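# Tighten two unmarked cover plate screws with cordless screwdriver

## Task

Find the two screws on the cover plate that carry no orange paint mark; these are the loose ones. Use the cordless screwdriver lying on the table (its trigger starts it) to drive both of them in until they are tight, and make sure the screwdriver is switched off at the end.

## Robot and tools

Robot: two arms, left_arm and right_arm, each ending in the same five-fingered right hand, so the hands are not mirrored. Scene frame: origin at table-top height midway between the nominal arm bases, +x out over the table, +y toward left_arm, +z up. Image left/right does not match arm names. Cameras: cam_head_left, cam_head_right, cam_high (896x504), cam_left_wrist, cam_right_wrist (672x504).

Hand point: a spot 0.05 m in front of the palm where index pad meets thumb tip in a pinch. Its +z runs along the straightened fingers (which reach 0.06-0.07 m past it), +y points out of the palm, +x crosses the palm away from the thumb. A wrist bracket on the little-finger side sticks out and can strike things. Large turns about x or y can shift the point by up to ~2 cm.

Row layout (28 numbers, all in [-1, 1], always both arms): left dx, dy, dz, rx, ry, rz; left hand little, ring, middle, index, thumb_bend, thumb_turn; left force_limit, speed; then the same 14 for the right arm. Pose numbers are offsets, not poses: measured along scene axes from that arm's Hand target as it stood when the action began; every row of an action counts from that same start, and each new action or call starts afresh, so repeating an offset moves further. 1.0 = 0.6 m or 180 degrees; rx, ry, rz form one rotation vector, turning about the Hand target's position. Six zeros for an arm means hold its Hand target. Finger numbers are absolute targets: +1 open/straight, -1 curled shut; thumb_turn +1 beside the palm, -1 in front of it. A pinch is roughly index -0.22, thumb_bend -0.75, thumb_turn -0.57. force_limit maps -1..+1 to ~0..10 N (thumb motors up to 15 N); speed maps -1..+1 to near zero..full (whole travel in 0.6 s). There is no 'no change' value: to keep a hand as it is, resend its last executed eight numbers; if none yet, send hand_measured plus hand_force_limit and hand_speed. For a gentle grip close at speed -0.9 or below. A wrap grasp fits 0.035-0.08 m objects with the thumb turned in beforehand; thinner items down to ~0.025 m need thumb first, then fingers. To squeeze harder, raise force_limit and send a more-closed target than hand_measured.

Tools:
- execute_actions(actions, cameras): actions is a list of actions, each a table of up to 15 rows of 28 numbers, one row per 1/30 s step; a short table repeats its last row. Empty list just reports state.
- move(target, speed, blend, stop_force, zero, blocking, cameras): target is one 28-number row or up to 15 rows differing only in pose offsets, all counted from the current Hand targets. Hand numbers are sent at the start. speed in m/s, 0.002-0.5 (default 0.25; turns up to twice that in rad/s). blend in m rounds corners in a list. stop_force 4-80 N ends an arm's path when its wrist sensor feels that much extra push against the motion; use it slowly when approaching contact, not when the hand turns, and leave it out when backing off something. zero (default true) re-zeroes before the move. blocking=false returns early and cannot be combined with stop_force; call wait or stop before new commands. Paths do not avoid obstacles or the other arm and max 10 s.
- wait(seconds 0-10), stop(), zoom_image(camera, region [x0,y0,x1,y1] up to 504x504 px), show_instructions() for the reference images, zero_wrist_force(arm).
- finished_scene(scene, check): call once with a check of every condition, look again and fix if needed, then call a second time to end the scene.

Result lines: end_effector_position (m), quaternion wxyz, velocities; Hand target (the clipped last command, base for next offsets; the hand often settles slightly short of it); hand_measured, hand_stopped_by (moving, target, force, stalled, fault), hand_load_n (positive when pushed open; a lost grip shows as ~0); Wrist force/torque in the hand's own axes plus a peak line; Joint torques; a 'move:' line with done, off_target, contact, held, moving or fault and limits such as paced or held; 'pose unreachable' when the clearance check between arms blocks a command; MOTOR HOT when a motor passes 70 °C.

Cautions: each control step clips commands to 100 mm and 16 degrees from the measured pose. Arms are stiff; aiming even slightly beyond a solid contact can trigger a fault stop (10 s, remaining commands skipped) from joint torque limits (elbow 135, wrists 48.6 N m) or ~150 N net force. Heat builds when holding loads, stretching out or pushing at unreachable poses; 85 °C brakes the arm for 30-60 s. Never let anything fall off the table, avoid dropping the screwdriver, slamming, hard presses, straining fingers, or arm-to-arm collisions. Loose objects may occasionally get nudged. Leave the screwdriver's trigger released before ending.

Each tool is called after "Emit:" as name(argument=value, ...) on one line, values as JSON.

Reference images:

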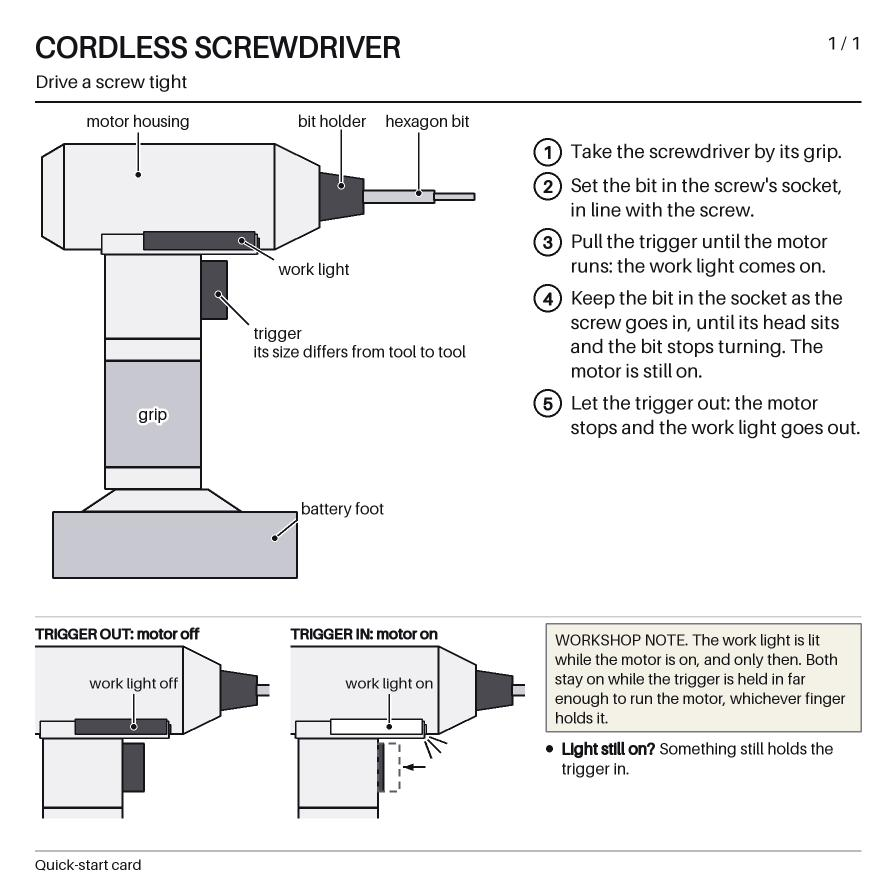

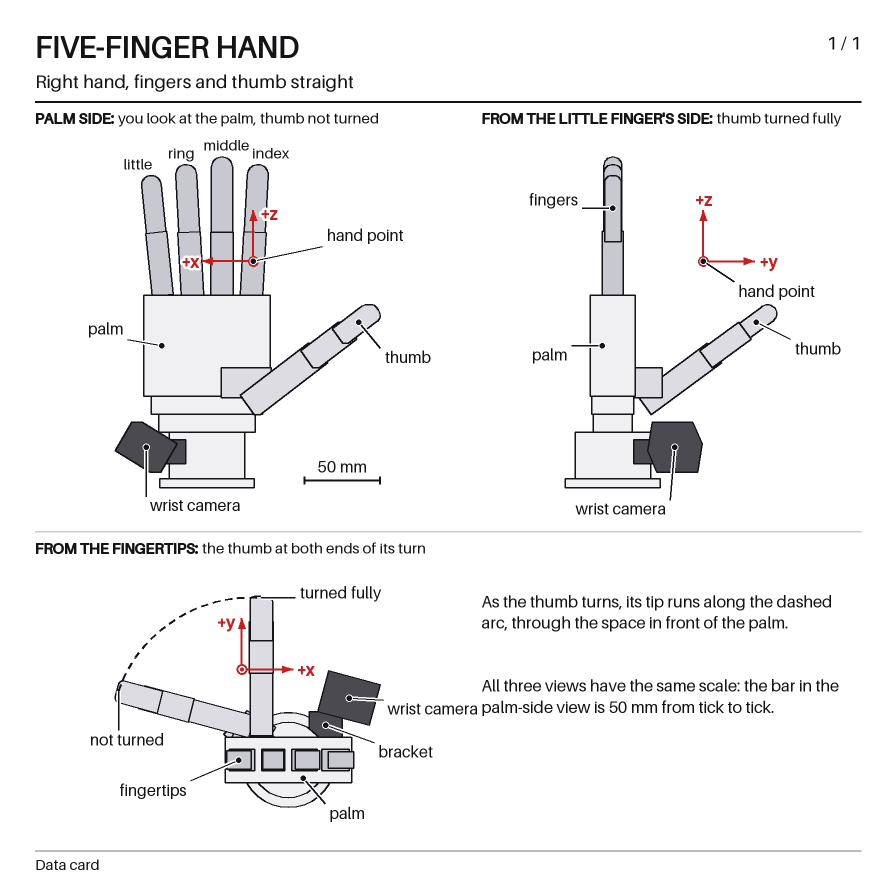

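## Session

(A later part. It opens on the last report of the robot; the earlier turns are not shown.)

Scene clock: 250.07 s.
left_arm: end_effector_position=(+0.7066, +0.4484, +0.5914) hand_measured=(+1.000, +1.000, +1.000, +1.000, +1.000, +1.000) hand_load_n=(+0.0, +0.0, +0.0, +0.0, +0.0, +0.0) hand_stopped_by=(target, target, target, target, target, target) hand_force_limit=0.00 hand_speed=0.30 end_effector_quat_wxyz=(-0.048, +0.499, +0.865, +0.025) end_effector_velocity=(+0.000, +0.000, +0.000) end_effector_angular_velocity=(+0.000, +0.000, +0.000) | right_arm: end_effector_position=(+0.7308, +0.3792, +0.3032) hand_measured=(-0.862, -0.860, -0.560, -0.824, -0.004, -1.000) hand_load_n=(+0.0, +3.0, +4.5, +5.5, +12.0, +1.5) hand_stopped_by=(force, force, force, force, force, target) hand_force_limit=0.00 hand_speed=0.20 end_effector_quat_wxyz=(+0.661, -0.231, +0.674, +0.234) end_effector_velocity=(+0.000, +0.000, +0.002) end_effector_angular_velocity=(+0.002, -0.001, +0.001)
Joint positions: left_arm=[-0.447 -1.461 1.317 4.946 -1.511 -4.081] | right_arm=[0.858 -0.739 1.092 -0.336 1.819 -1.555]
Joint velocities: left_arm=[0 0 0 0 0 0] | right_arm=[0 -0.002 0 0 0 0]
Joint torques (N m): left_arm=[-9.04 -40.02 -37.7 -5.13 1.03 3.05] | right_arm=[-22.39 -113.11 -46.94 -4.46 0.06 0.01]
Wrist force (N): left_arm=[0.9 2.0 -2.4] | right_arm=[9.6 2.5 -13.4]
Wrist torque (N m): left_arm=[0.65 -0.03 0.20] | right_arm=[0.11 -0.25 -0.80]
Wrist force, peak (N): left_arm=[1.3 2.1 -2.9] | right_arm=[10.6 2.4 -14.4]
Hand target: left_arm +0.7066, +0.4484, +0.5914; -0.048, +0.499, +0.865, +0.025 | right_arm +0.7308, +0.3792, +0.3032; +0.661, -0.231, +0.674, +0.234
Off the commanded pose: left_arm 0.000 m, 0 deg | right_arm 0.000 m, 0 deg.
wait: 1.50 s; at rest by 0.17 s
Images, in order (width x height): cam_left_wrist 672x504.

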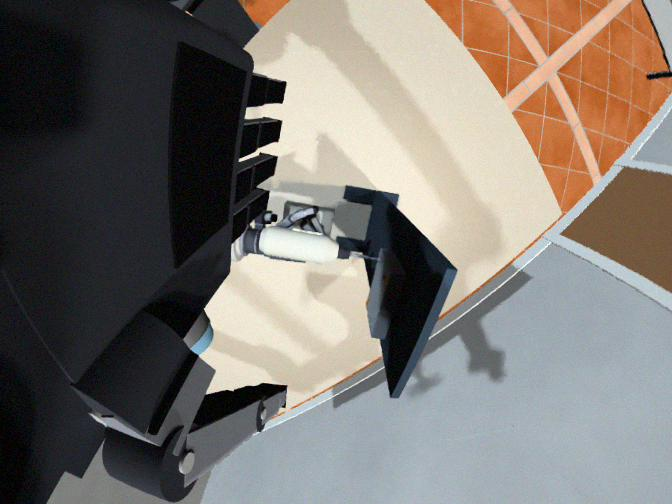

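Emit:
move(target=[0,0,0,0,0,0,1,1,1,1,1,1,0,0.3,0,0,0,0,0,0,-0.98,-0.98,-0.98,-0.3,-0.98,-1,0.0,-0.2], cameras=[])

Emit:
move(target=[0,0,0,0,0,0,1,1,1,1,1,1,0,0.3,-0.0814,-0.0581,0,0,0,0,-0.98,-0.98,-0.98,-0.3,-0.98,-1,0.0,-0.2], speed=0.08, cameras=["cam_left_wrist","cam_high"])

Emit:
zoom_image(camera="cam_left_wrist", region=[340, 230, 410, 300])

Emit:
zoom_image(camera="cam_high", region=[370, 160, 480, 270])

Scene clock: 250.93 s.
left_arm: end_effector_position=(+0.7066, +0.4484, +0.5914) hand_measured=(+1.000, +1.000, +1.000, +1.000, +1.000, +1.000) hand_load_n=(+0.0, +0.0, +0.0, +0.0, +0.0, +0.0) hand_stopped_by=(target, target, target, target, target, target) hand_force_limit=0.00 hand_speed=0.30 end_effector_quat_wxyz=(-0.048, +0.499, +0.865, +0.025) end_effector_velocity=(+0.000, +0.001, +0.000) end_effector_angular_velocity=(+0.000, +0.001, +0.000) | right_arm: end_effector_position=(+0.7309, +0.3792, +0.3032) hand_measured=(-0.862, -0.860, -0.560, -0.300, -0.004, -1.000) hand_load_n=(+0.5, +4.0, +5.5, +0.0, +11.0, +2.0) hand_stopped_by=(force, force, force, target, force, target) hand_force_limit=0.00 hand_speed=-0.20 end_effector_quat_wxyz=(+0.661, -0.231, +0.674, +0.234) end_effector_velocity=(+0.000, +0.000, +0.000) end_effector_angular_velocity=(+0.001, +0.000, +0.000)
Joint positions: left_arm=[-0.447 -1.461 1.317 4.946 -1.511 -4.081] | right_arm=[0.858 -0.739 1.092 -0.336 1.819 -1.555]
Joint velocities: left_arm=[0.001 0 0 0.001 0 0.001] | right_arm=[0 0 0 0 0 0]
Joint torques (N m): left_arm=[-9.24 -39.48 -38.62 -5.16 1.52 3.43] | right_arm=[-10.01 -114.58 -49.16 -5.06 0.29 0.28]
Wrist force (N): left_arm=[0.9 1.7 -2.5] | right_arm=[6.8 -1.1 -1.5]
Wrist torque (N m): left_arm=[0.62 -0.04 0.20] | right_arm=[-0.04 -0.13 0.06]
Wrist force, peak (N): left_arm=[0.7 2.2 -2.6] | right_arm=[11.3 0.0 -15.2]
Hand target: left_arm +0.7066, +0.4484, +0.5914; -0.048, +0.499, +0.865, +0.025 | right_arm +0.7308, +0.3792, +0.3032; +0.661, -0.231, +0.674, +0.234
Off the commanded pose: left_arm 0.000 m, 0 deg | right_arm 0.000 m, 0 deg.
move: done
No camera images: "cameras" was empty.

Scene clock: 252.10 s.
left_arm: end_effector_position=(+0.7066, +0.4484, +0.5914) hand_measured=(+1.000, +1.000, +1.000, +1.000, +1.000, +1.000) hand_load_n=(+0.0, +0.0, +0.0, +0.0, +0.0, -0.5) hand_stopped_by=(target, target, target, target, target, target) hand_force_limit=0.00 hand_speed=0.30 end_effector_quat_wxyz=(-0.048, +0.499, +0.865, +0.025) end_effector_velocity=(+0.000, -0.001, +0.000) end_effector_angular_velocity=(+0.000, -0.001, -0.001) | right_arm: end_effector_position=(+0.6819, +0.3444, +0.3032) hand_measured=(-0.862, -0.860, -0.560, -0.300, -0.004, -1.000) hand_load_n=(+1.0, +5.0, +5.5, +0.0, +10.0, +2.0) hand_stopped_by=(force, force, force, target, force, target) hand_force_limit=0.00 hand_speed=-0.20 end_effector_quat_wxyz=(+0.661, -0.231, +0.674, +0.235) end_effector_velocity=(+0.000, +0.000, +0.000) end_effector_angular_velocity=(-0.001, +0.001, +0.000)
Joint positions: left_arm=[-0.447 -1.461 1.317 4.946 -1.511 -4.081] | right_arm=[0.877 -0.827 1.253 -0.409 1.838 -1.555]
Joint velocities: left_arm=[-0.001 0 0 -0.001 0 0] | right_arm=[0 0 0 0.001 0 0]
Joint torques (N m): left_arm=[-4.76 -38.02 -37.92 -5.49 1.46 3.48] | right_arm=[-14.44 -113.18 -43.2 -1.53 -1.66 1.17]
Wrist force (N): left_arm=[0.7 1.8 -2.3] | right_arm=[6.9 0.2 -1.3]
Wrist torque (N m): left_arm=[0.61 -0.01 0.18] | right_arm=[-0.06 -0.05 0.04]
Wrist force, peak (N): left_arm=[0.9 2.1 -2.6] | right_arm=[7.0 0.2 -3.5]
Hand target: left_arm +0.7066, +0.4484, +0.5914; -0.048, +0.499, +0.865, +0.025 | right_arm +0.6820, +0.3442, +0.3032; +0.661, -0.231, +0.674, +0.234
Off the commanded pose: left_arm 0.000 m, 0 deg | right_arm 0.000 m, 0 deg.
move: done
Images, in order (width x height): cam_high 896x504, cam_left_wrist 672x504.

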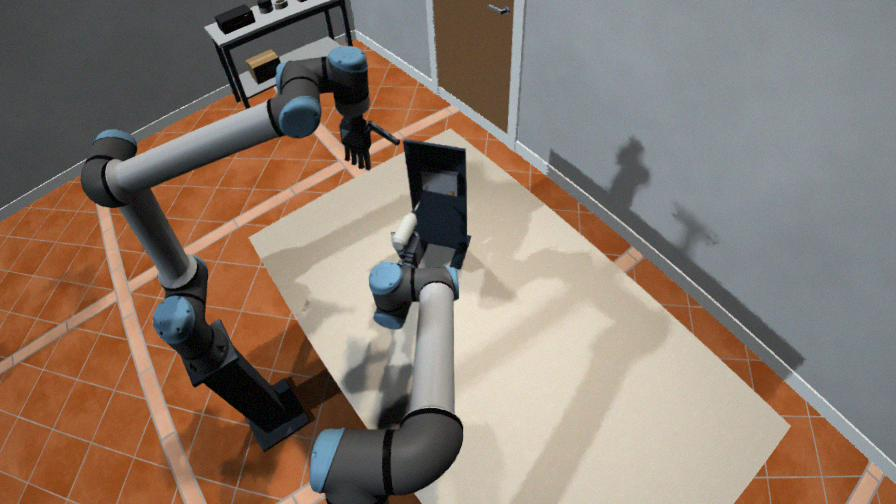

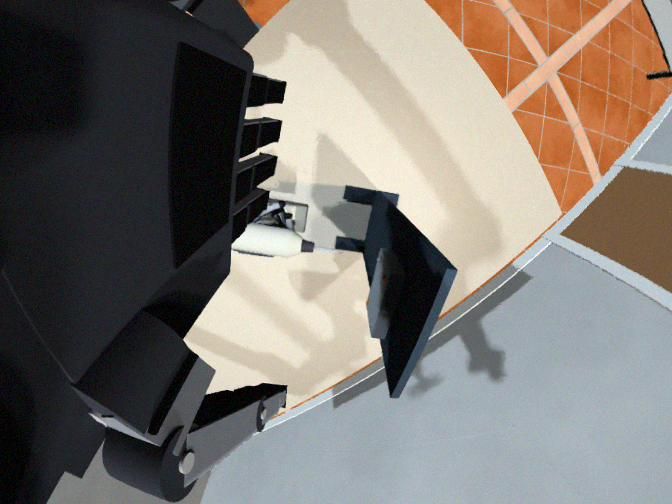

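Scaled by 7.200 from the camera's 672x504 image, which has a finer 960x720 frame.

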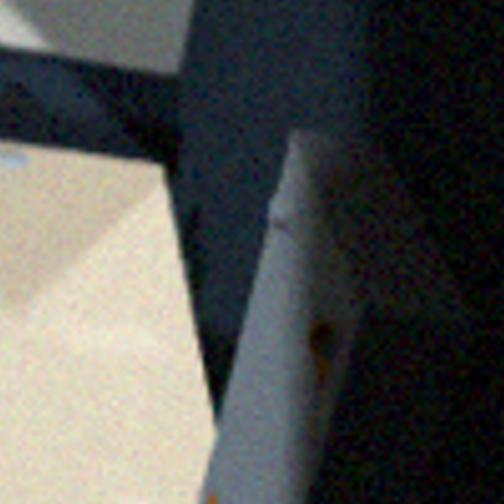

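Scaled by 4.582.

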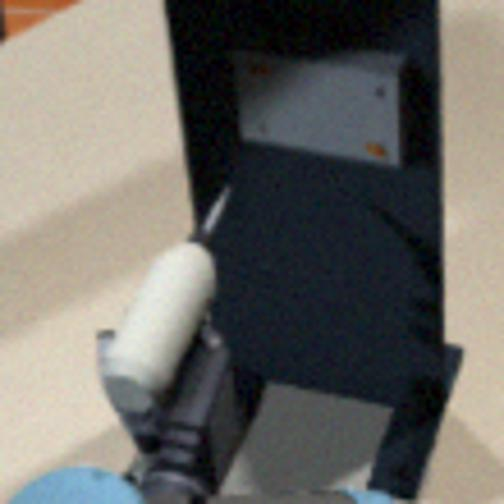

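Emit:
execute_actions(actions=[])

Scene clock: 252.50 s.
left_arm: end_effector_position=(+0.7066, +0.4484, +0.5914) hand_measured=(+1.000, +1.000, +1.000, +1.000, +1.000, +1.000) hand_load_n=(+0.0, +0.0, +0.0, +0.0, +0.0, +0.0) hand_stopped_by=(target, target, target, target, target, target) hand_force_limit=0.00 hand_speed=0.30 end_effector_quat_wxyz=(-0.048, +0.499, +0.865, +0.025) end_effector_velocity=(+0.000, -0.001, +0.000) end_effector_angular_velocity=(+0.000, +0.000, -0.002) | right_arm: end_effector_position=(+0.6820, +0.3443, +0.3032) hand_measured=(-0.862, -0.860, -0.560, -0.300, -0.004, -1.000) hand_load_n=(+1.0, +4.5, +5.5, +0.0, +10.5, +2.0) hand_stopped_by=(force, force, force, target, force, target) hand_force_limit=0.00 hand_speed=-0.20 end_effector_quat_wxyz=(+0.661, -0.231, +0.674, +0.234) end_effector_velocity=(+0.000, +0.000, -0.002) end_effector_angular_velocity=(-0.001, +0.001, +0.000)
Joint positions: left_arm=[-0.447 -1.461 1.317 4.946 -1.511 -4.081] | right_arm=[0.877 -0.827 1.253 -0.409 1.838 -1.555]
Joint velocities: left_arm=[-0.001 0 0 0 0 0.002] | right_arm=[0 0.002 0 0 0 0]
Joint torques (N m): left_arm=[-8.21 -42.08 -38.11 -5.16 1.26 3.2] | right_arm=[-15.28 -111.16 -39.76 -1.52 -1.21 0.22]
Wrist force (N): left_arm=[0.7 1.7 -2.3] | right_arm=[6.9 0.1 -1.2]
Wrist torque (N m): left_arm=[0.60 -0.01 0.18] | right_arm=[-0.08 -0.05 0.05]
Wrist force, peak (N): left_arm=[0.6 2.1 -2.7] | right_arm=[7.2 0.0 -1.5]
Hand target: left_arm +0.7066, +0.4484, +0.5914; -0.048, +0.499, +0.865, +0.025 | right_arm +0.6820, +0.3442, +0.3032; +0.661, -0.231, +0.674, +0.234
Off the commanded pose: left_arm 0.000 m, 0 deg | right_arm 0.000 m, 0 deg.

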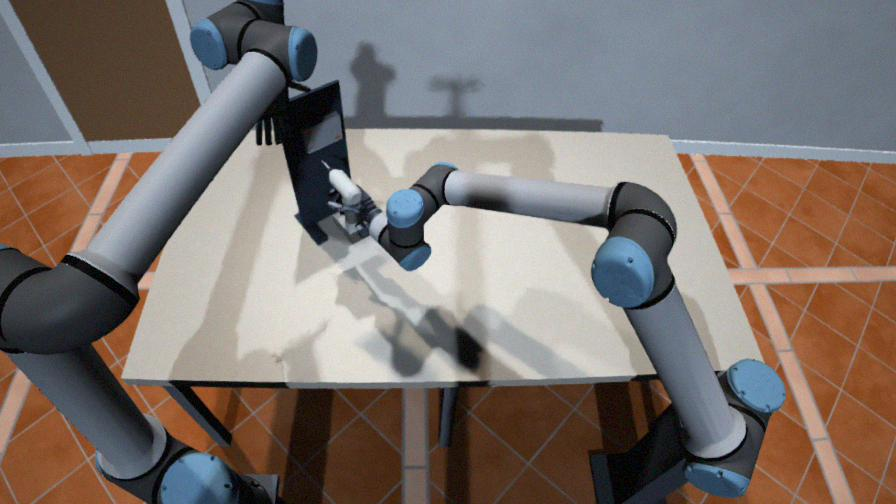

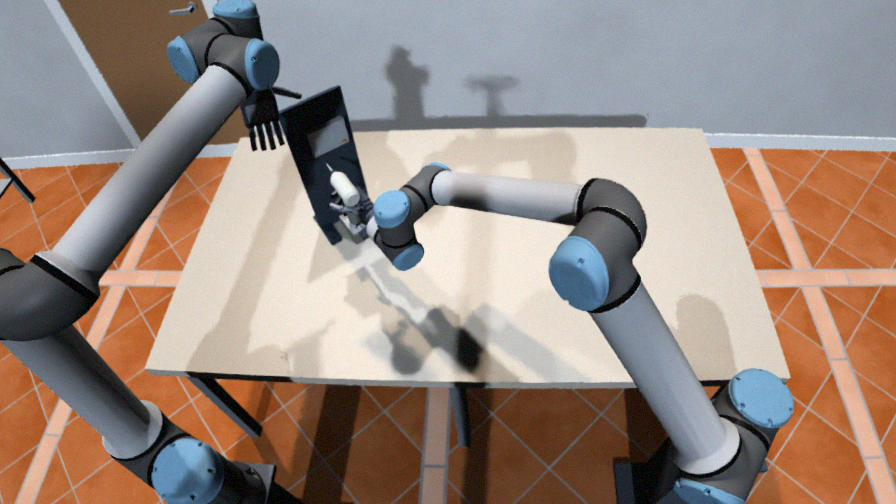

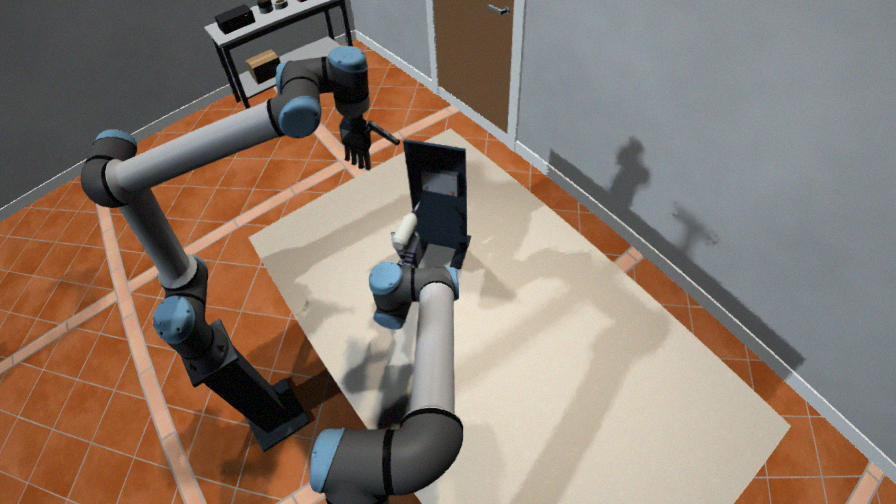

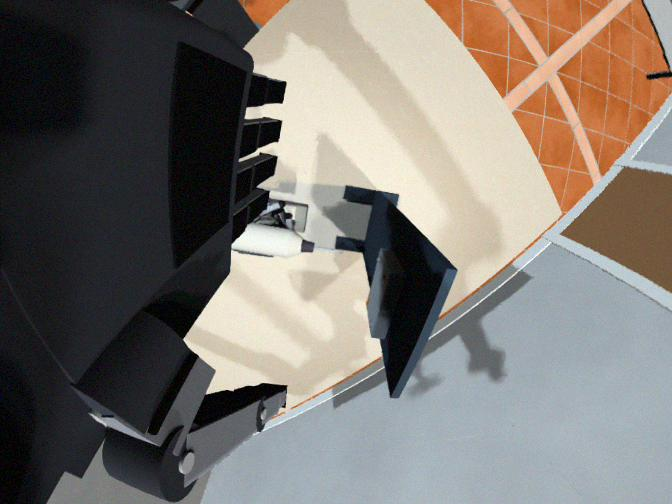

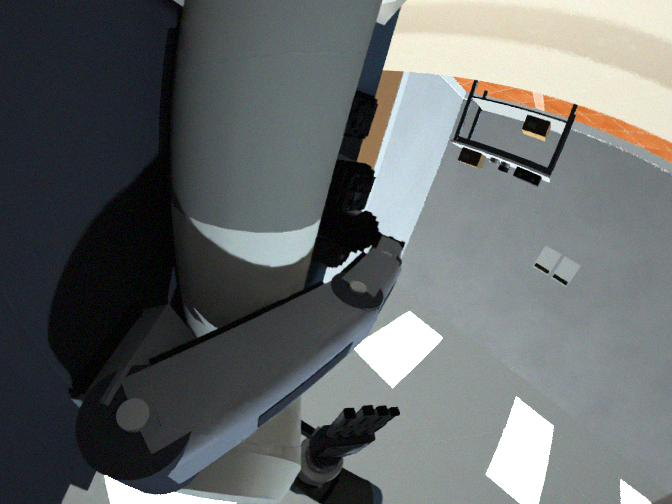

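Emit:
move(target=[[-0.0567,-0.1317,-0.11,0,0,0,1,1,1,1,1,1,0,0.3,-0.081,-0.0583,0,0,0,0,-0.98,-0.98,-0.98,-0.3,-0.98,-1,0.0,-0.2],[-0.0567,-0.1317,-0.11,0,0,0,1,1,1,1,1,1,0,0.3,-0.0367,-0.157,-0.15,0,0,0,-0.98,-0.98,-0.98,-0.3,-0.98,-1,0.0,-0.2]], blend=[0.02,0], speed=0.2)

Scene clock: 254.30 s.
left_arm: end_effector_position=(+0.6723, +0.3694, +0.5253) hand_measured=(+1.000, +1.000, +1.000, +1.000, +1.000, +1.000) hand_load_n=(+0.0, +0.0, +0.0, +0.0, +0.0, +0.0) hand_stopped_by=(target, target, target, target, target, target) hand_force_limit=0.00 hand_speed=0.30 end_effector_quat_wxyz=(-0.048, +0.499, +0.865, +0.025) end_effector_velocity=(+0.000, +0.001, +0.000) end_effector_angular_velocity=(+0.001, +0.001, +0.001) | right_arm: end_effector_position=(+0.6600, +0.2501, +0.2131) hand_measured=(-0.862, -0.860, -0.560, -0.300, -0.004, -1.000) hand_load_n=(+0.5, +5.0, +5.5, +0.0, +10.5, +2.0) hand_stopped_by=(force, force, force, target, force, target) hand_force_limit=0.00 hand_speed=-0.20 end_effector_quat_wxyz=(+0.661, -0.231, +0.674, +0.234) end_effector_velocity=(+0.000, +0.000, -0.001) end_effector_angular_velocity=(-0.002, +0.001, +0.000)
Joint positions: left_arm=[-0.562 -1.494 1.469 4.834 -1.522 -4.196] | right_arm=[0.832 -0.887 1.545 -0.642 1.793 -1.556]
Joint velocities: left_arm=[0 0 0 0.001 0 -0.001] | right_arm=[0 0 0.001 0.001 0 0]
Joint torques (N m): left_arm=[10.29 -30.63 -57.96 -1.16 1.39 4.02] | right_arm=[7.43 -108.35 -35.54 -4.52 1.58 -1.67]
Wrist force (N): left_arm=[0.9 1.8 -2.0] | right_arm=[6.9 0.1 -1.0]
Wrist torque (N m): left_arm=[0.62 -0.05 0.19] | right_arm=[-0.09 -0.06 0.03]
Wrist force, peak (N): left_arm=[2.2 3.5 -3.9] | right_arm=[9.9 -2.2 -1.7]
Hand target: left_arm +0.6724, +0.3694, +0.5253; -0.048, +0.499, +0.865, +0.025 | right_arm +0.6599, +0.2501, +0.2131; +0.661, -0.231, +0.674, +0.235
Off the commanded pose: left_arm 0.000 m, 0 deg | right_arm 0.000 m, 0 deg.
move: done

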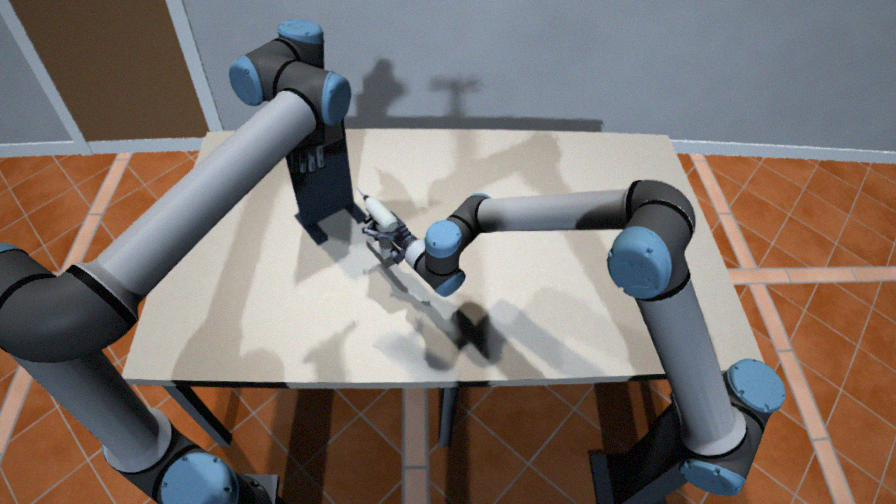

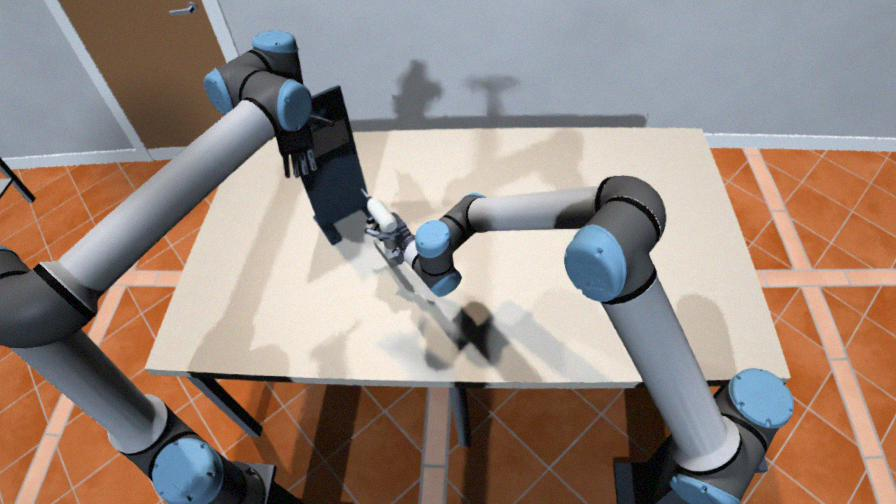

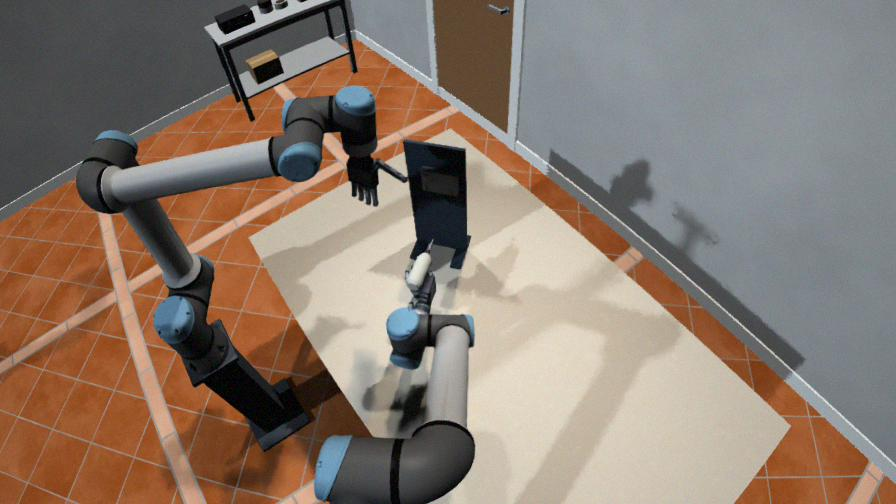

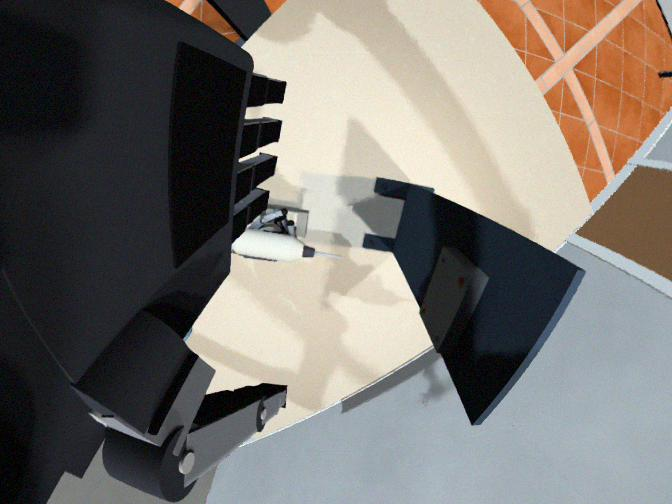

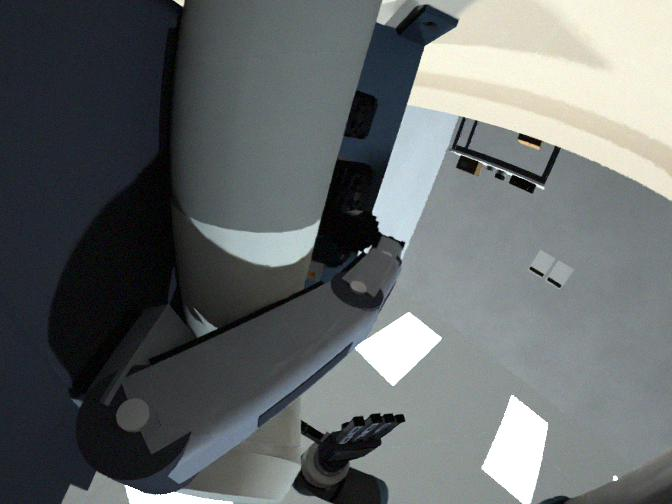

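Emit:
move(target=[[-0.0795,0.1102,-0.08,-0.1,-0.058,0,1,1,1,1,1,1,0,0.3,0,0,0,0,0,0,-0.98,-0.98,-0.98,-0.3,-0.98,-1,0.0,-0.2],[-0.0795,0.1102,-0.2888,-0.2405,-0.139,0,1,1,1,1,1,1,0,0.3,0,0,0,0,0,0,-0.98,-0.98,-0.98,-0.3,-0.98,-1,0.0,-0.2]], blend=[0.03,0], speed=0.2, cameras=["cam_left_wrist","cam_high"])

Emit:
zoom_image(camera="cam_left_wrist", region=[200, 120, 500, 345])

Scene clock: 257.17 s.
left_arm: end_effector_position=(+0.6244, +0.4364, +0.3526) hand_measured=(+1.000, +1.000, +1.000, +1.000, +1.000, +1.000) hand_load_n=(+0.0, +0.0, +0.0, +0.0, +0.0, +0.0) hand_stopped_by=(target, target, target, target, target, target) hand_force_limit=0.00 hand_speed=0.30 end_effector_quat_wxyz=(+0.322, +0.465, +0.803, -0.188) end_effector_velocity=(+0.000, +0.000, +0.001) end_effector_angular_velocity=(-0.001, -0.005, -0.001) | right_arm: end_effector_position=(+0.6599, +0.2501, +0.2131) hand_measured=(-0.862, -0.860, -0.560, -0.300, -0.004, -1.000) hand_load_n=(+1.0, +5.0, +5.5, +0.0, +10.5, +2.0) hand_stopped_by=(force, force, force, target, force, target) hand_force_limit=0.00 hand_speed=-0.20 end_effector_quat_wxyz=(+0.661, -0.231, +0.674, +0.235) end_effector_velocity=(+0.000, +0.000, +0.002) end_effector_angular_velocity=(+0.001, -0.001, +0.000)
Joint positions: left_arm=[-0.3 -1.594 2.222 3.489 -2.084 -4.089] | right_arm=[0.832 -0.887 1.545 -0.642 1.793 -1.556]
Joint velocities: left_arm=[0.001 0 0 -0.003 -0.001 0.002] | right_arm=[0 -0.002 0 0 0 0]
Joint torques (N m): left_arm=[-11.4 -36.84 -44.91 -8.19 -1.92 4.38] | right_arm=[14.42 -111.45 -39.83 -5.26 0.32 0.45]
Wrist force (N): left_arm=[-1.1 2.2 -2.5] | right_arm=[6.9 -0.3 -1.2]
Wrist torque (N m): left_arm=[0.63 0.36 -0.02] | right_arm=[-0.14 -0.06 0.01]
Wrist force, peak (N): left_arm=[-0.7 2.3 -3.1] | right_arm=[7.5 0.1 -1.1]
Hand target: left_arm +0.6244, +0.4363, +0.3527; +0.322, +0.465, +0.803, -0.188 | right_arm +0.6599, +0.2501, +0.2131; +0.661, -0.231, +0.674, +0.235
Off the commanded pose: left_arm 0.001 m, 0 deg | right_arm 0.000 m, 0 deg.
move: done
Images, in order (width x height): cam_high 896x504, cam_left_wrist 672x504.

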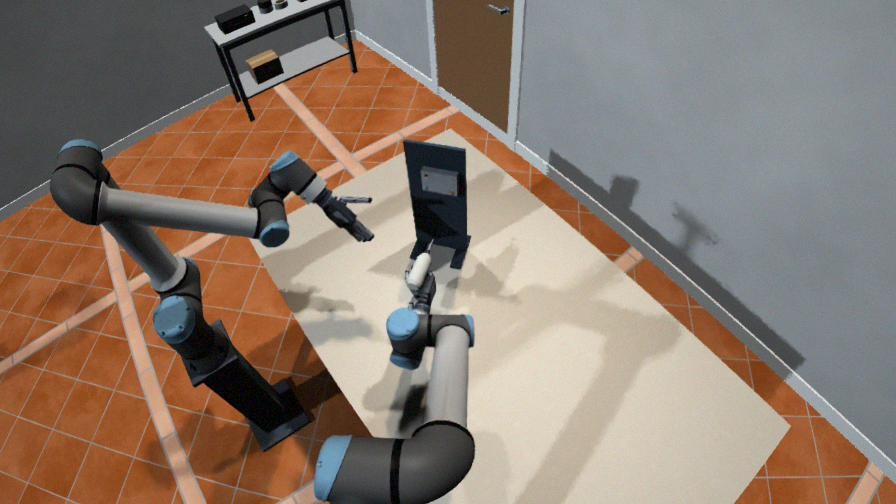

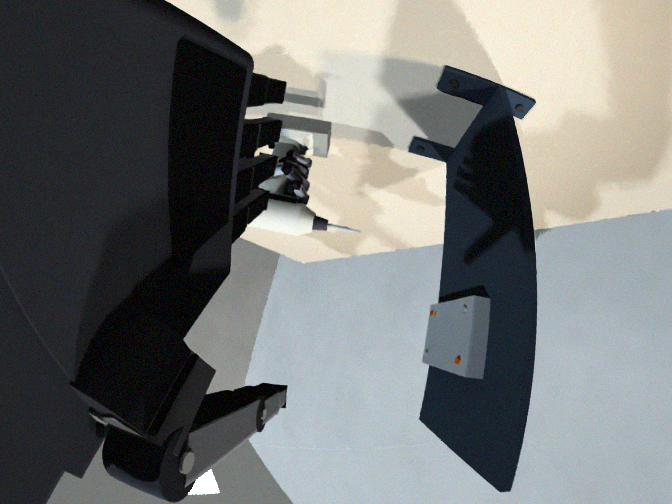

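Scaled by 1.680 from the camera's 672x504 image, which has a finer 960x720 frame.

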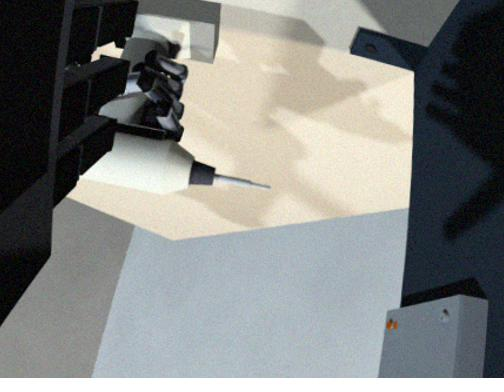

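Emit:
zoom_image(camera="cam_left_wrist", region=[415, 285, 499, 385])

Emit:
zoom_image(camera="cam_left_wrist", region=[230, 60, 370, 270])

Scaled by 5.040 from the camera's 672x504 image, which has a finer 960x720 frame.

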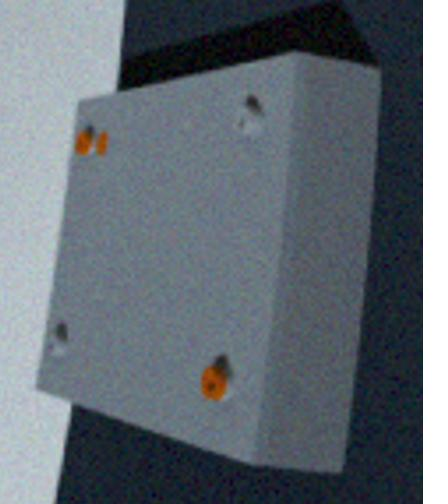

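Scaled by 2.400 from the camera's 672x504 image, which has a finer 960x720 frame.

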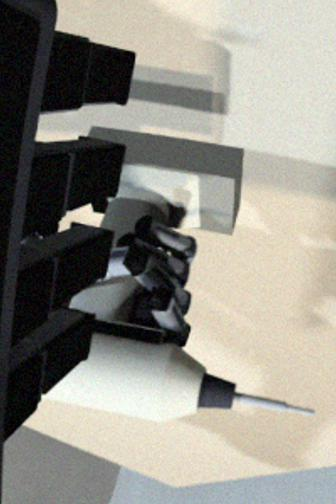

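Emit:
move(target=[-0.01,0.02,-0.06,0,0,0,1,1,1,1,1,1,0,0.3,0,0,-0.13,0,0,0,-0.98,-0.98,-0.98,-0.3,-0.98,-1,0.0,-0.2], speed=0.12, cameras=["cam_left_wrist"])

Emit:
zoom_image(camera="cam_left_wrist", region=[220, 0, 420, 270])

Scene clock: 258.53 s.
left_arm: end_effector_position=(+0.6183, +0.4484, +0.3164) hand_measured=(+1.000, +1.000, +1.000, +1.000, +1.000, +1.000) hand_load_n=(+0.0, +0.0, +0.0, +0.0, +0.0, +0.0) hand_stopped_by=(target, target, target, target, target, target) hand_force_limit=0.00 hand_speed=0.30 end_effector_quat_wxyz=(+0.322, +0.465, +0.803, -0.188) end_effector_velocity=(+0.001, -0.001, +0.002) end_effector_angular_velocity=(+0.000, +0.000, +0.000) | right_arm: end_effector_position=(+0.6599, +0.2501, +0.1351) hand_measured=(-0.860, -0.860, -0.560, -0.300, -0.004, -1.000) hand_load_n=(+4.0, +7.0, +5.5, +0.0, +10.5, +2.0) hand_stopped_by=(force, force, force, target, force, target) hand_force_limit=0.00 hand_speed=-0.20 end_effector_quat_wxyz=(+0.661, -0.231, +0.674, +0.234) end_effector_velocity=(+0.000, +0.000, +0.000) end_effector_angular_velocity=(+0.000, +0.000, +0.000)
Joint positions: left_arm=[-0.282 -1.558 2.266 3.419 -2.094 -4.071] | right_arm=[0.832 -0.804 1.564 -0.744 1.793 -1.556]
Joint velocities: left_arm=[-0.001 -0.001 -0.003 0.003 0 -0.001] | right_arm=[0 0 0 0 0 0]
Joint torques (N m): left_arm=[-11.46 -47.26 -49.98 -0.98 0.13 -2.07] | right_arm=[12.12 -115.17 -40.03 -0.71 1.68 -0.03]
Wrist force (N): left_arm=[-0.8 2.4 -2.4] | right_arm=[4.7 0.0 -0.6]
Wrist torque (N m): left_arm=[0.65 0.30 0.00] | right_arm=[-0.14 -0.14 -0.11]
Wrist force, peak (N): left_arm=[-2.3 2.3 -3.3] | right_arm=[-10.1 0.5 -5.1]
Hand target: left_arm +0.6184, +0.4484, +0.3167; +0.322, +0.465, +0.803, -0.188 | right_arm +0.6599, +0.2502, +0.1351; +0.661, -0.231, +0.674, +0.235
Off the commanded pose: left_arm 0.000 m, 0 deg | right_arm 0.000 m, 0 deg.
move: done
Images, in order (width x height): cam_left_wrist 672x504.

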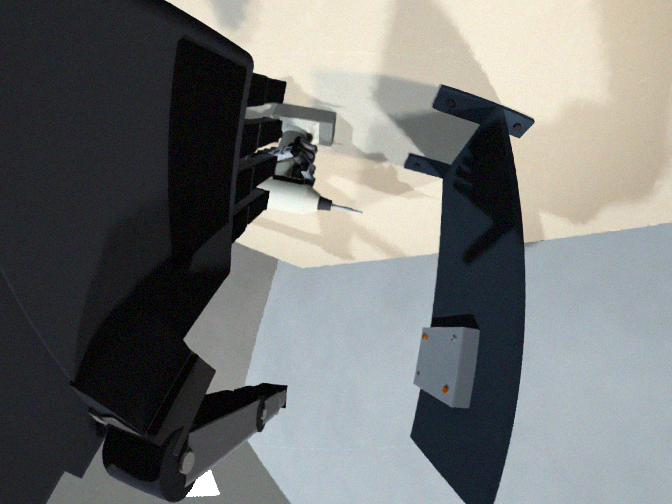

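Scaled by 1.867 from the camera's 672x504 image, which has a finer 960x720 frame.

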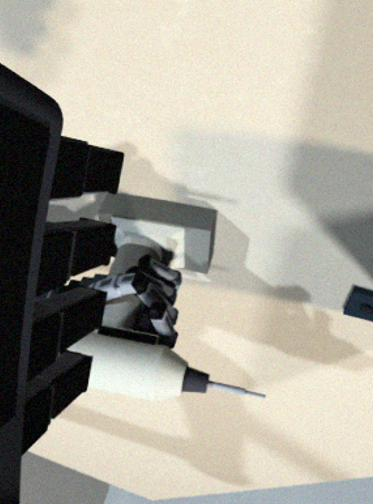

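Emit:
move(target=[0,0,0,0,0,0,1,1,1,1,1,1,0,0.3,0,0,-0.03,0,0,0,-0.98,-0.98,-0.98,-0.3,-0.98,-1,0.0,-0.2], speed=0.01, stop_force=4, cameras=["cam_left_wrist"])

Emit:
zoom_image(camera="cam_left_wrist", region=[220, 60, 370, 230])

Scene clock: 259.47 s.
left_arm: end_effector_position=(+0.6184, +0.4484, +0.3167) hand_measured=(+1.000, +1.000, +1.000, +1.000, +1.000, +1.000) hand_load_n=(+0.0, +0.0, +0.0, +0.0, +0.0, +0.0) hand_stopped_by=(target, target, target, target, target, target) hand_force_limit=0.00 hand_speed=0.30 end_effector_quat_wxyz=(+0.322, +0.465, +0.803, -0.188) end_effector_velocity=(+0.000, -0.001, +0.000) end_effector_angular_velocity=(+0.001, -0.002, -0.002) | right_arm: end_effector_position=(+0.6599, +0.2501, +0.1350) hand_measured=(-0.860, -0.860, -0.560, -0.300, -0.004, -1.000) hand_load_n=(+4.0, +7.0, +5.5, +0.0, +10.5, +2.0) hand_stopped_by=(force, force, force, target, force, target) hand_force_limit=0.00 hand_speed=-0.20 end_effector_quat_wxyz=(+0.661, -0.231, +0.674, +0.234) end_effector_velocity=(+0.000, +0.000, -0.001) end_effector_angular_velocity=(-0.001, +0.001, +0.000)
Joint positions: left_arm=[-0.282 -1.558 2.266 3.419 -2.094 -4.071] | right_arm=[0.832 -0.804 1.564 -0.744 1.793 -1.556]
Joint velocities: left_arm=[-0.001 0 0 0 0 0.002] | right_arm=[0 0.001 0 0.001 0 0]
Joint torques (N m): left_arm=[-13.1 -50.51 -47.03 -2.07 0.74 -3.65] | right_arm=[12.15 -111.43 -34.7 -0.67 1.17 -0.6]
Wrist force (N): left_arm=[-1.2 2.3 -2.4] | right_arm=[3.4 0.1 -0.4]
Wrist torque (N m): left_arm=[0.64 0.35 -0.01] | right_arm=[-0.14 -0.16 -0.18]
Wrist force, peak (N): left_arm=[-0.8 2.7 -2.6] | right_arm=[5.0 -0.1 -1.2]
Hand target: left_arm +0.6184, +0.4484, +0.3167; +0.322, +0.465, +0.803, -0.188 | right_arm +0.6599, +0.2501, +0.1350; +0.661, -0.231, +0.674, +0.234
Off the commanded pose: left_arm 0.000 m, 0 deg | right_arm 0.018 m, 0 deg.
move: contact (right_arm)
Images, in order (width x height): cam_left_wrist 672x504.

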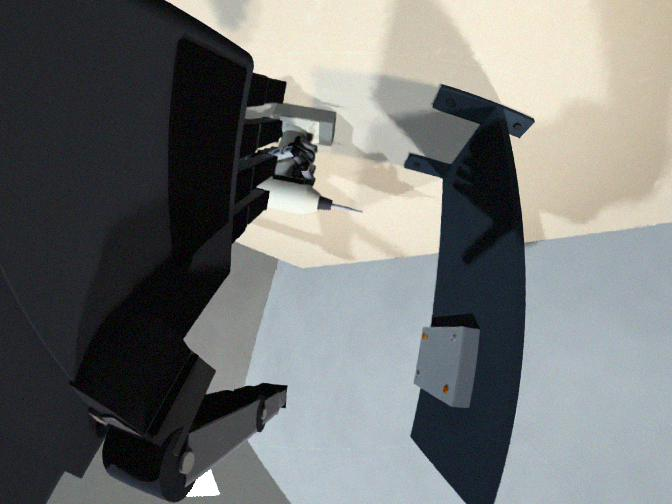

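Scaled by 2.965 from the camera's 672x504 image, which has a finer 960x720 frame.

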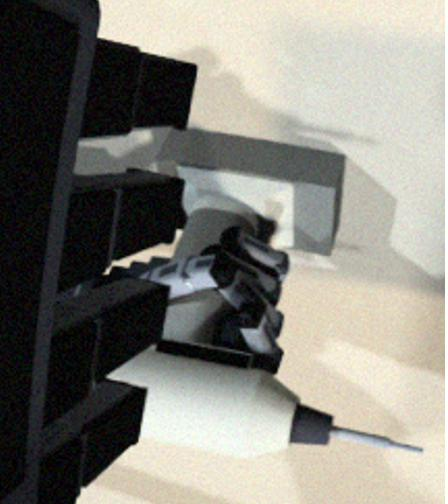

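Emit:
move(target=[0.03,0.03,-0.17,0,0,0,1,1,1,1,1,1,0,0.3,0,0,0,0,0,0,-0.98,-0.98,-0.98,-0.3,-0.98,-1,0.0,-0.2], speed=0.12, cameras=["cam_left_wrist"])

Emit:
zoom_image(camera="cam_left_wrist", region=[220, 130, 370, 300])

Scene clock: 261.10 s.
left_arm: end_effector_position=(+0.6361, +0.4666, +0.2145) hand_measured=(+1.000, +1.000, +1.000, +1.000, +1.000, +1.000) hand_load_n=(+0.0, +0.0, +0.0, +0.0, +0.0, +0.0) hand_stopped_by=(target, target, target, target, target, target) hand_force_limit=0.00 hand_speed=0.30 end_effector_quat_wxyz=(+0.322, +0.465, +0.803, -0.188) end_effector_velocity=(+0.001, +0.001, +0.001) end_effector_angular_velocity=(+0.000, -0.002, +0.001) | right_arm: end_effector_position=(+0.6599, +0.2501, +0.1350) hand_measured=(-0.860, -0.860, -0.560, -0.300, -0.004, -1.000) hand_load_n=(+4.0, +7.0, +5.5, +0.0, +10.5, +2.0) hand_stopped_by=(force, force, force, target, force, target) hand_force_limit=0.00 hand_speed=-0.20 end_effector_quat_wxyz=(+0.661, -0.231, +0.674, +0.234) end_effector_velocity=(+0.000, +0.000, +0.001) end_effector_angular_velocity=(+0.001, -0.001, +0.000)
Joint positions: left_arm=[-0.242 -1.372 2.306 3.212 -2.116 -4.033] | right_arm=[0.832 -0.804 1.564 -0.744 1.793 -1.556]
Joint velocities: left_arm=[0.001 0 -0.001 -0.001 0 0] | right_arm=[0 0 0 0 0 0]
Joint torques (N m): left_arm=[-14.2 -38.39 -42.37 -2.67 1 -3.52] | right_arm=[13.05 -110.94 -29.66 -2.5 1.41 -0.61]
Wrist force (N): left_arm=[-1.2 2.4 -2.4] | right_arm=[3.4 0.0 -0.3]
Wrist torque (N m): left_arm=[0.65 0.37 -0.05] | right_arm=[-0.16 -0.18 -0.18]
Wrist force, peak (N): left_arm=[-2.5 2.1 -3.2] | right_arm=[4.1 -0.1 -1.0]
Hand target: left_arm +0.6363, +0.4666, +0.2146; +0.322, +0.465, +0.803, -0.188 | right_arm +0.6599, +0.2501, +0.1350; +0.661, -0.231, +0.674, +0.234
Off the commanded pose: left_arm 0.000 m, 0 deg | right_arm 0.000 m, 0 deg.
move: done
Images, in order (width x height): cam_left_wrist 672x504.

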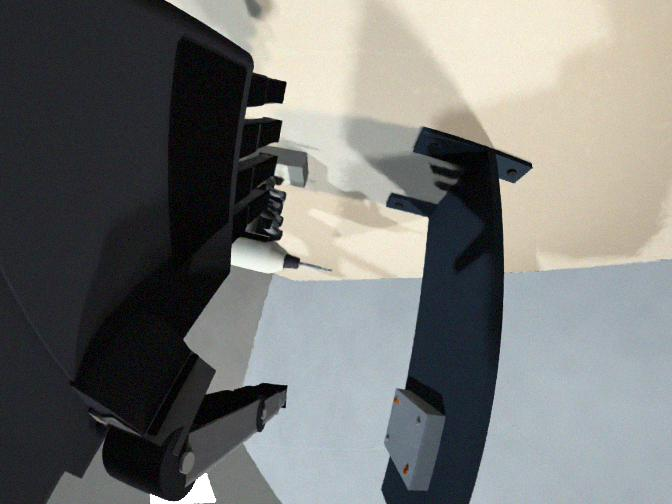

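Scaled by 2.965 from the camera's 672x504 image, which has a finer 960x720 frame.

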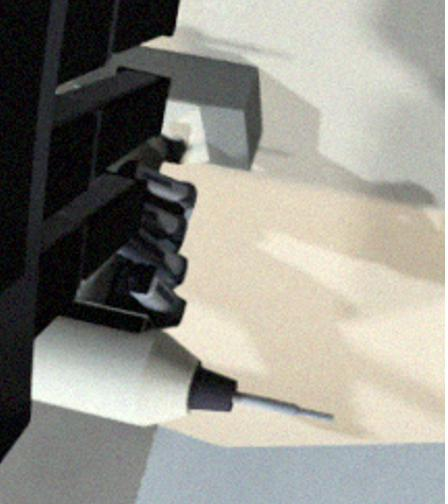

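Emit:
move(target=[-0.15,-0.04,0,0,0,0,1,1,1,1,1,1,0,0.3,0,0,0,0,0,0,-0.98,-0.98,-0.98,-0.3,-0.98,-1,0.0,-0.2], speed=0.12, cameras=["cam_left_wrist"])

Emit:
zoom_image(camera="cam_left_wrist", region=[230, 100, 430, 300])

Scene clock: 262.53 s.
left_arm: end_effector_position=(+0.5462, +0.4424, +0.2147) hand_measured=(+1.000, +1.000, +1.000, +1.000, +1.000, +1.000) hand_load_n=(+0.0, +0.0, +0.0, +0.0, +0.0, +0.0) hand_stopped_by=(target, target, target, target, target, target) hand_force_limit=0.00 hand_speed=0.30 end_effector_quat_wxyz=(+0.322, +0.465, +0.803, -0.188) end_effector_velocity=(+0.000, +0.000, +0.000) end_effector_angular_velocity=(+0.000, +0.001, +0.001) | right_arm: end_effector_position=(+0.6599, +0.2501, +0.1350) hand_measured=(-0.860, -0.860, -0.560, -0.300, -0.004, -1.000) hand_load_n=(+4.0, +7.0, +5.5, +0.0, +10.5, +2.0) hand_stopped_by=(force, force, force, target, force, target) hand_force_limit=0.00 hand_speed=-0.20 end_effector_quat_wxyz=(+0.661, -0.231, +0.674, +0.234) end_effector_velocity=(+0.000, +0.000, +0.001) end_effector_angular_velocity=(+0.000, +0.000, +0.000)
Joint positions: left_arm=[-0.332 -1.494 2.471 3.126 -2.066 -4.118] | right_arm=[0.832 -0.804 1.564 -0.744 1.793 -1.556]
Joint velocities: left_arm=[0 0 0 0 0 0] | right_arm=[0 -0.001 0 0 0 0]
Joint torques (N m): left_arm=[2.43 -24.73 -35.95 -1.24 -3.22 3.92] | right_arm=[12.97 -109.73 -30.28 -4.03 1.16 -0.62]
Wrist force (N): left_arm=[-1.4 2.1 -2.2] | right_arm=[3.5 -0.4 -0.9]
Wrist torque (N m): left_arm=[0.58 0.40 -0.03] | right_arm=[-0.18 -0.19 -0.18]
Wrist force, peak (N): left_arm=[-1.5 3.9 -2.3] | right_arm=[3.7 0.0 -1.2]
Hand target: left_arm +0.5462, +0.4424, +0.2147; +0.322, +0.465, +0.803, -0.188 | right_arm +0.6599, +0.2501, +0.1350; +0.661, -0.231, +0.674, +0.234
Off the commanded pose: left_arm 0.000 m, 0 deg | right_arm 0.000 m, 0 deg.
move: done
Images, in order (width x height): cam_left_wrist 672x504.

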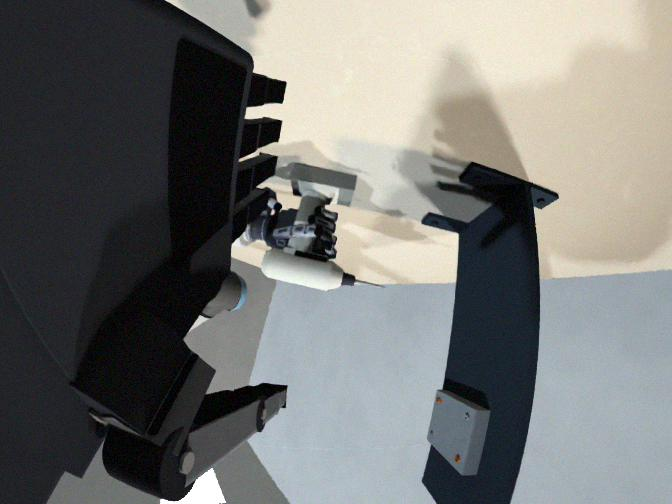

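Scaled by 2.520 from the camera's 672x504 image, which has a finer 960x720 frame.

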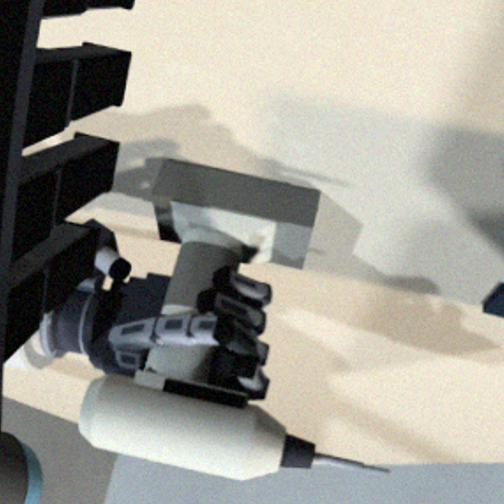

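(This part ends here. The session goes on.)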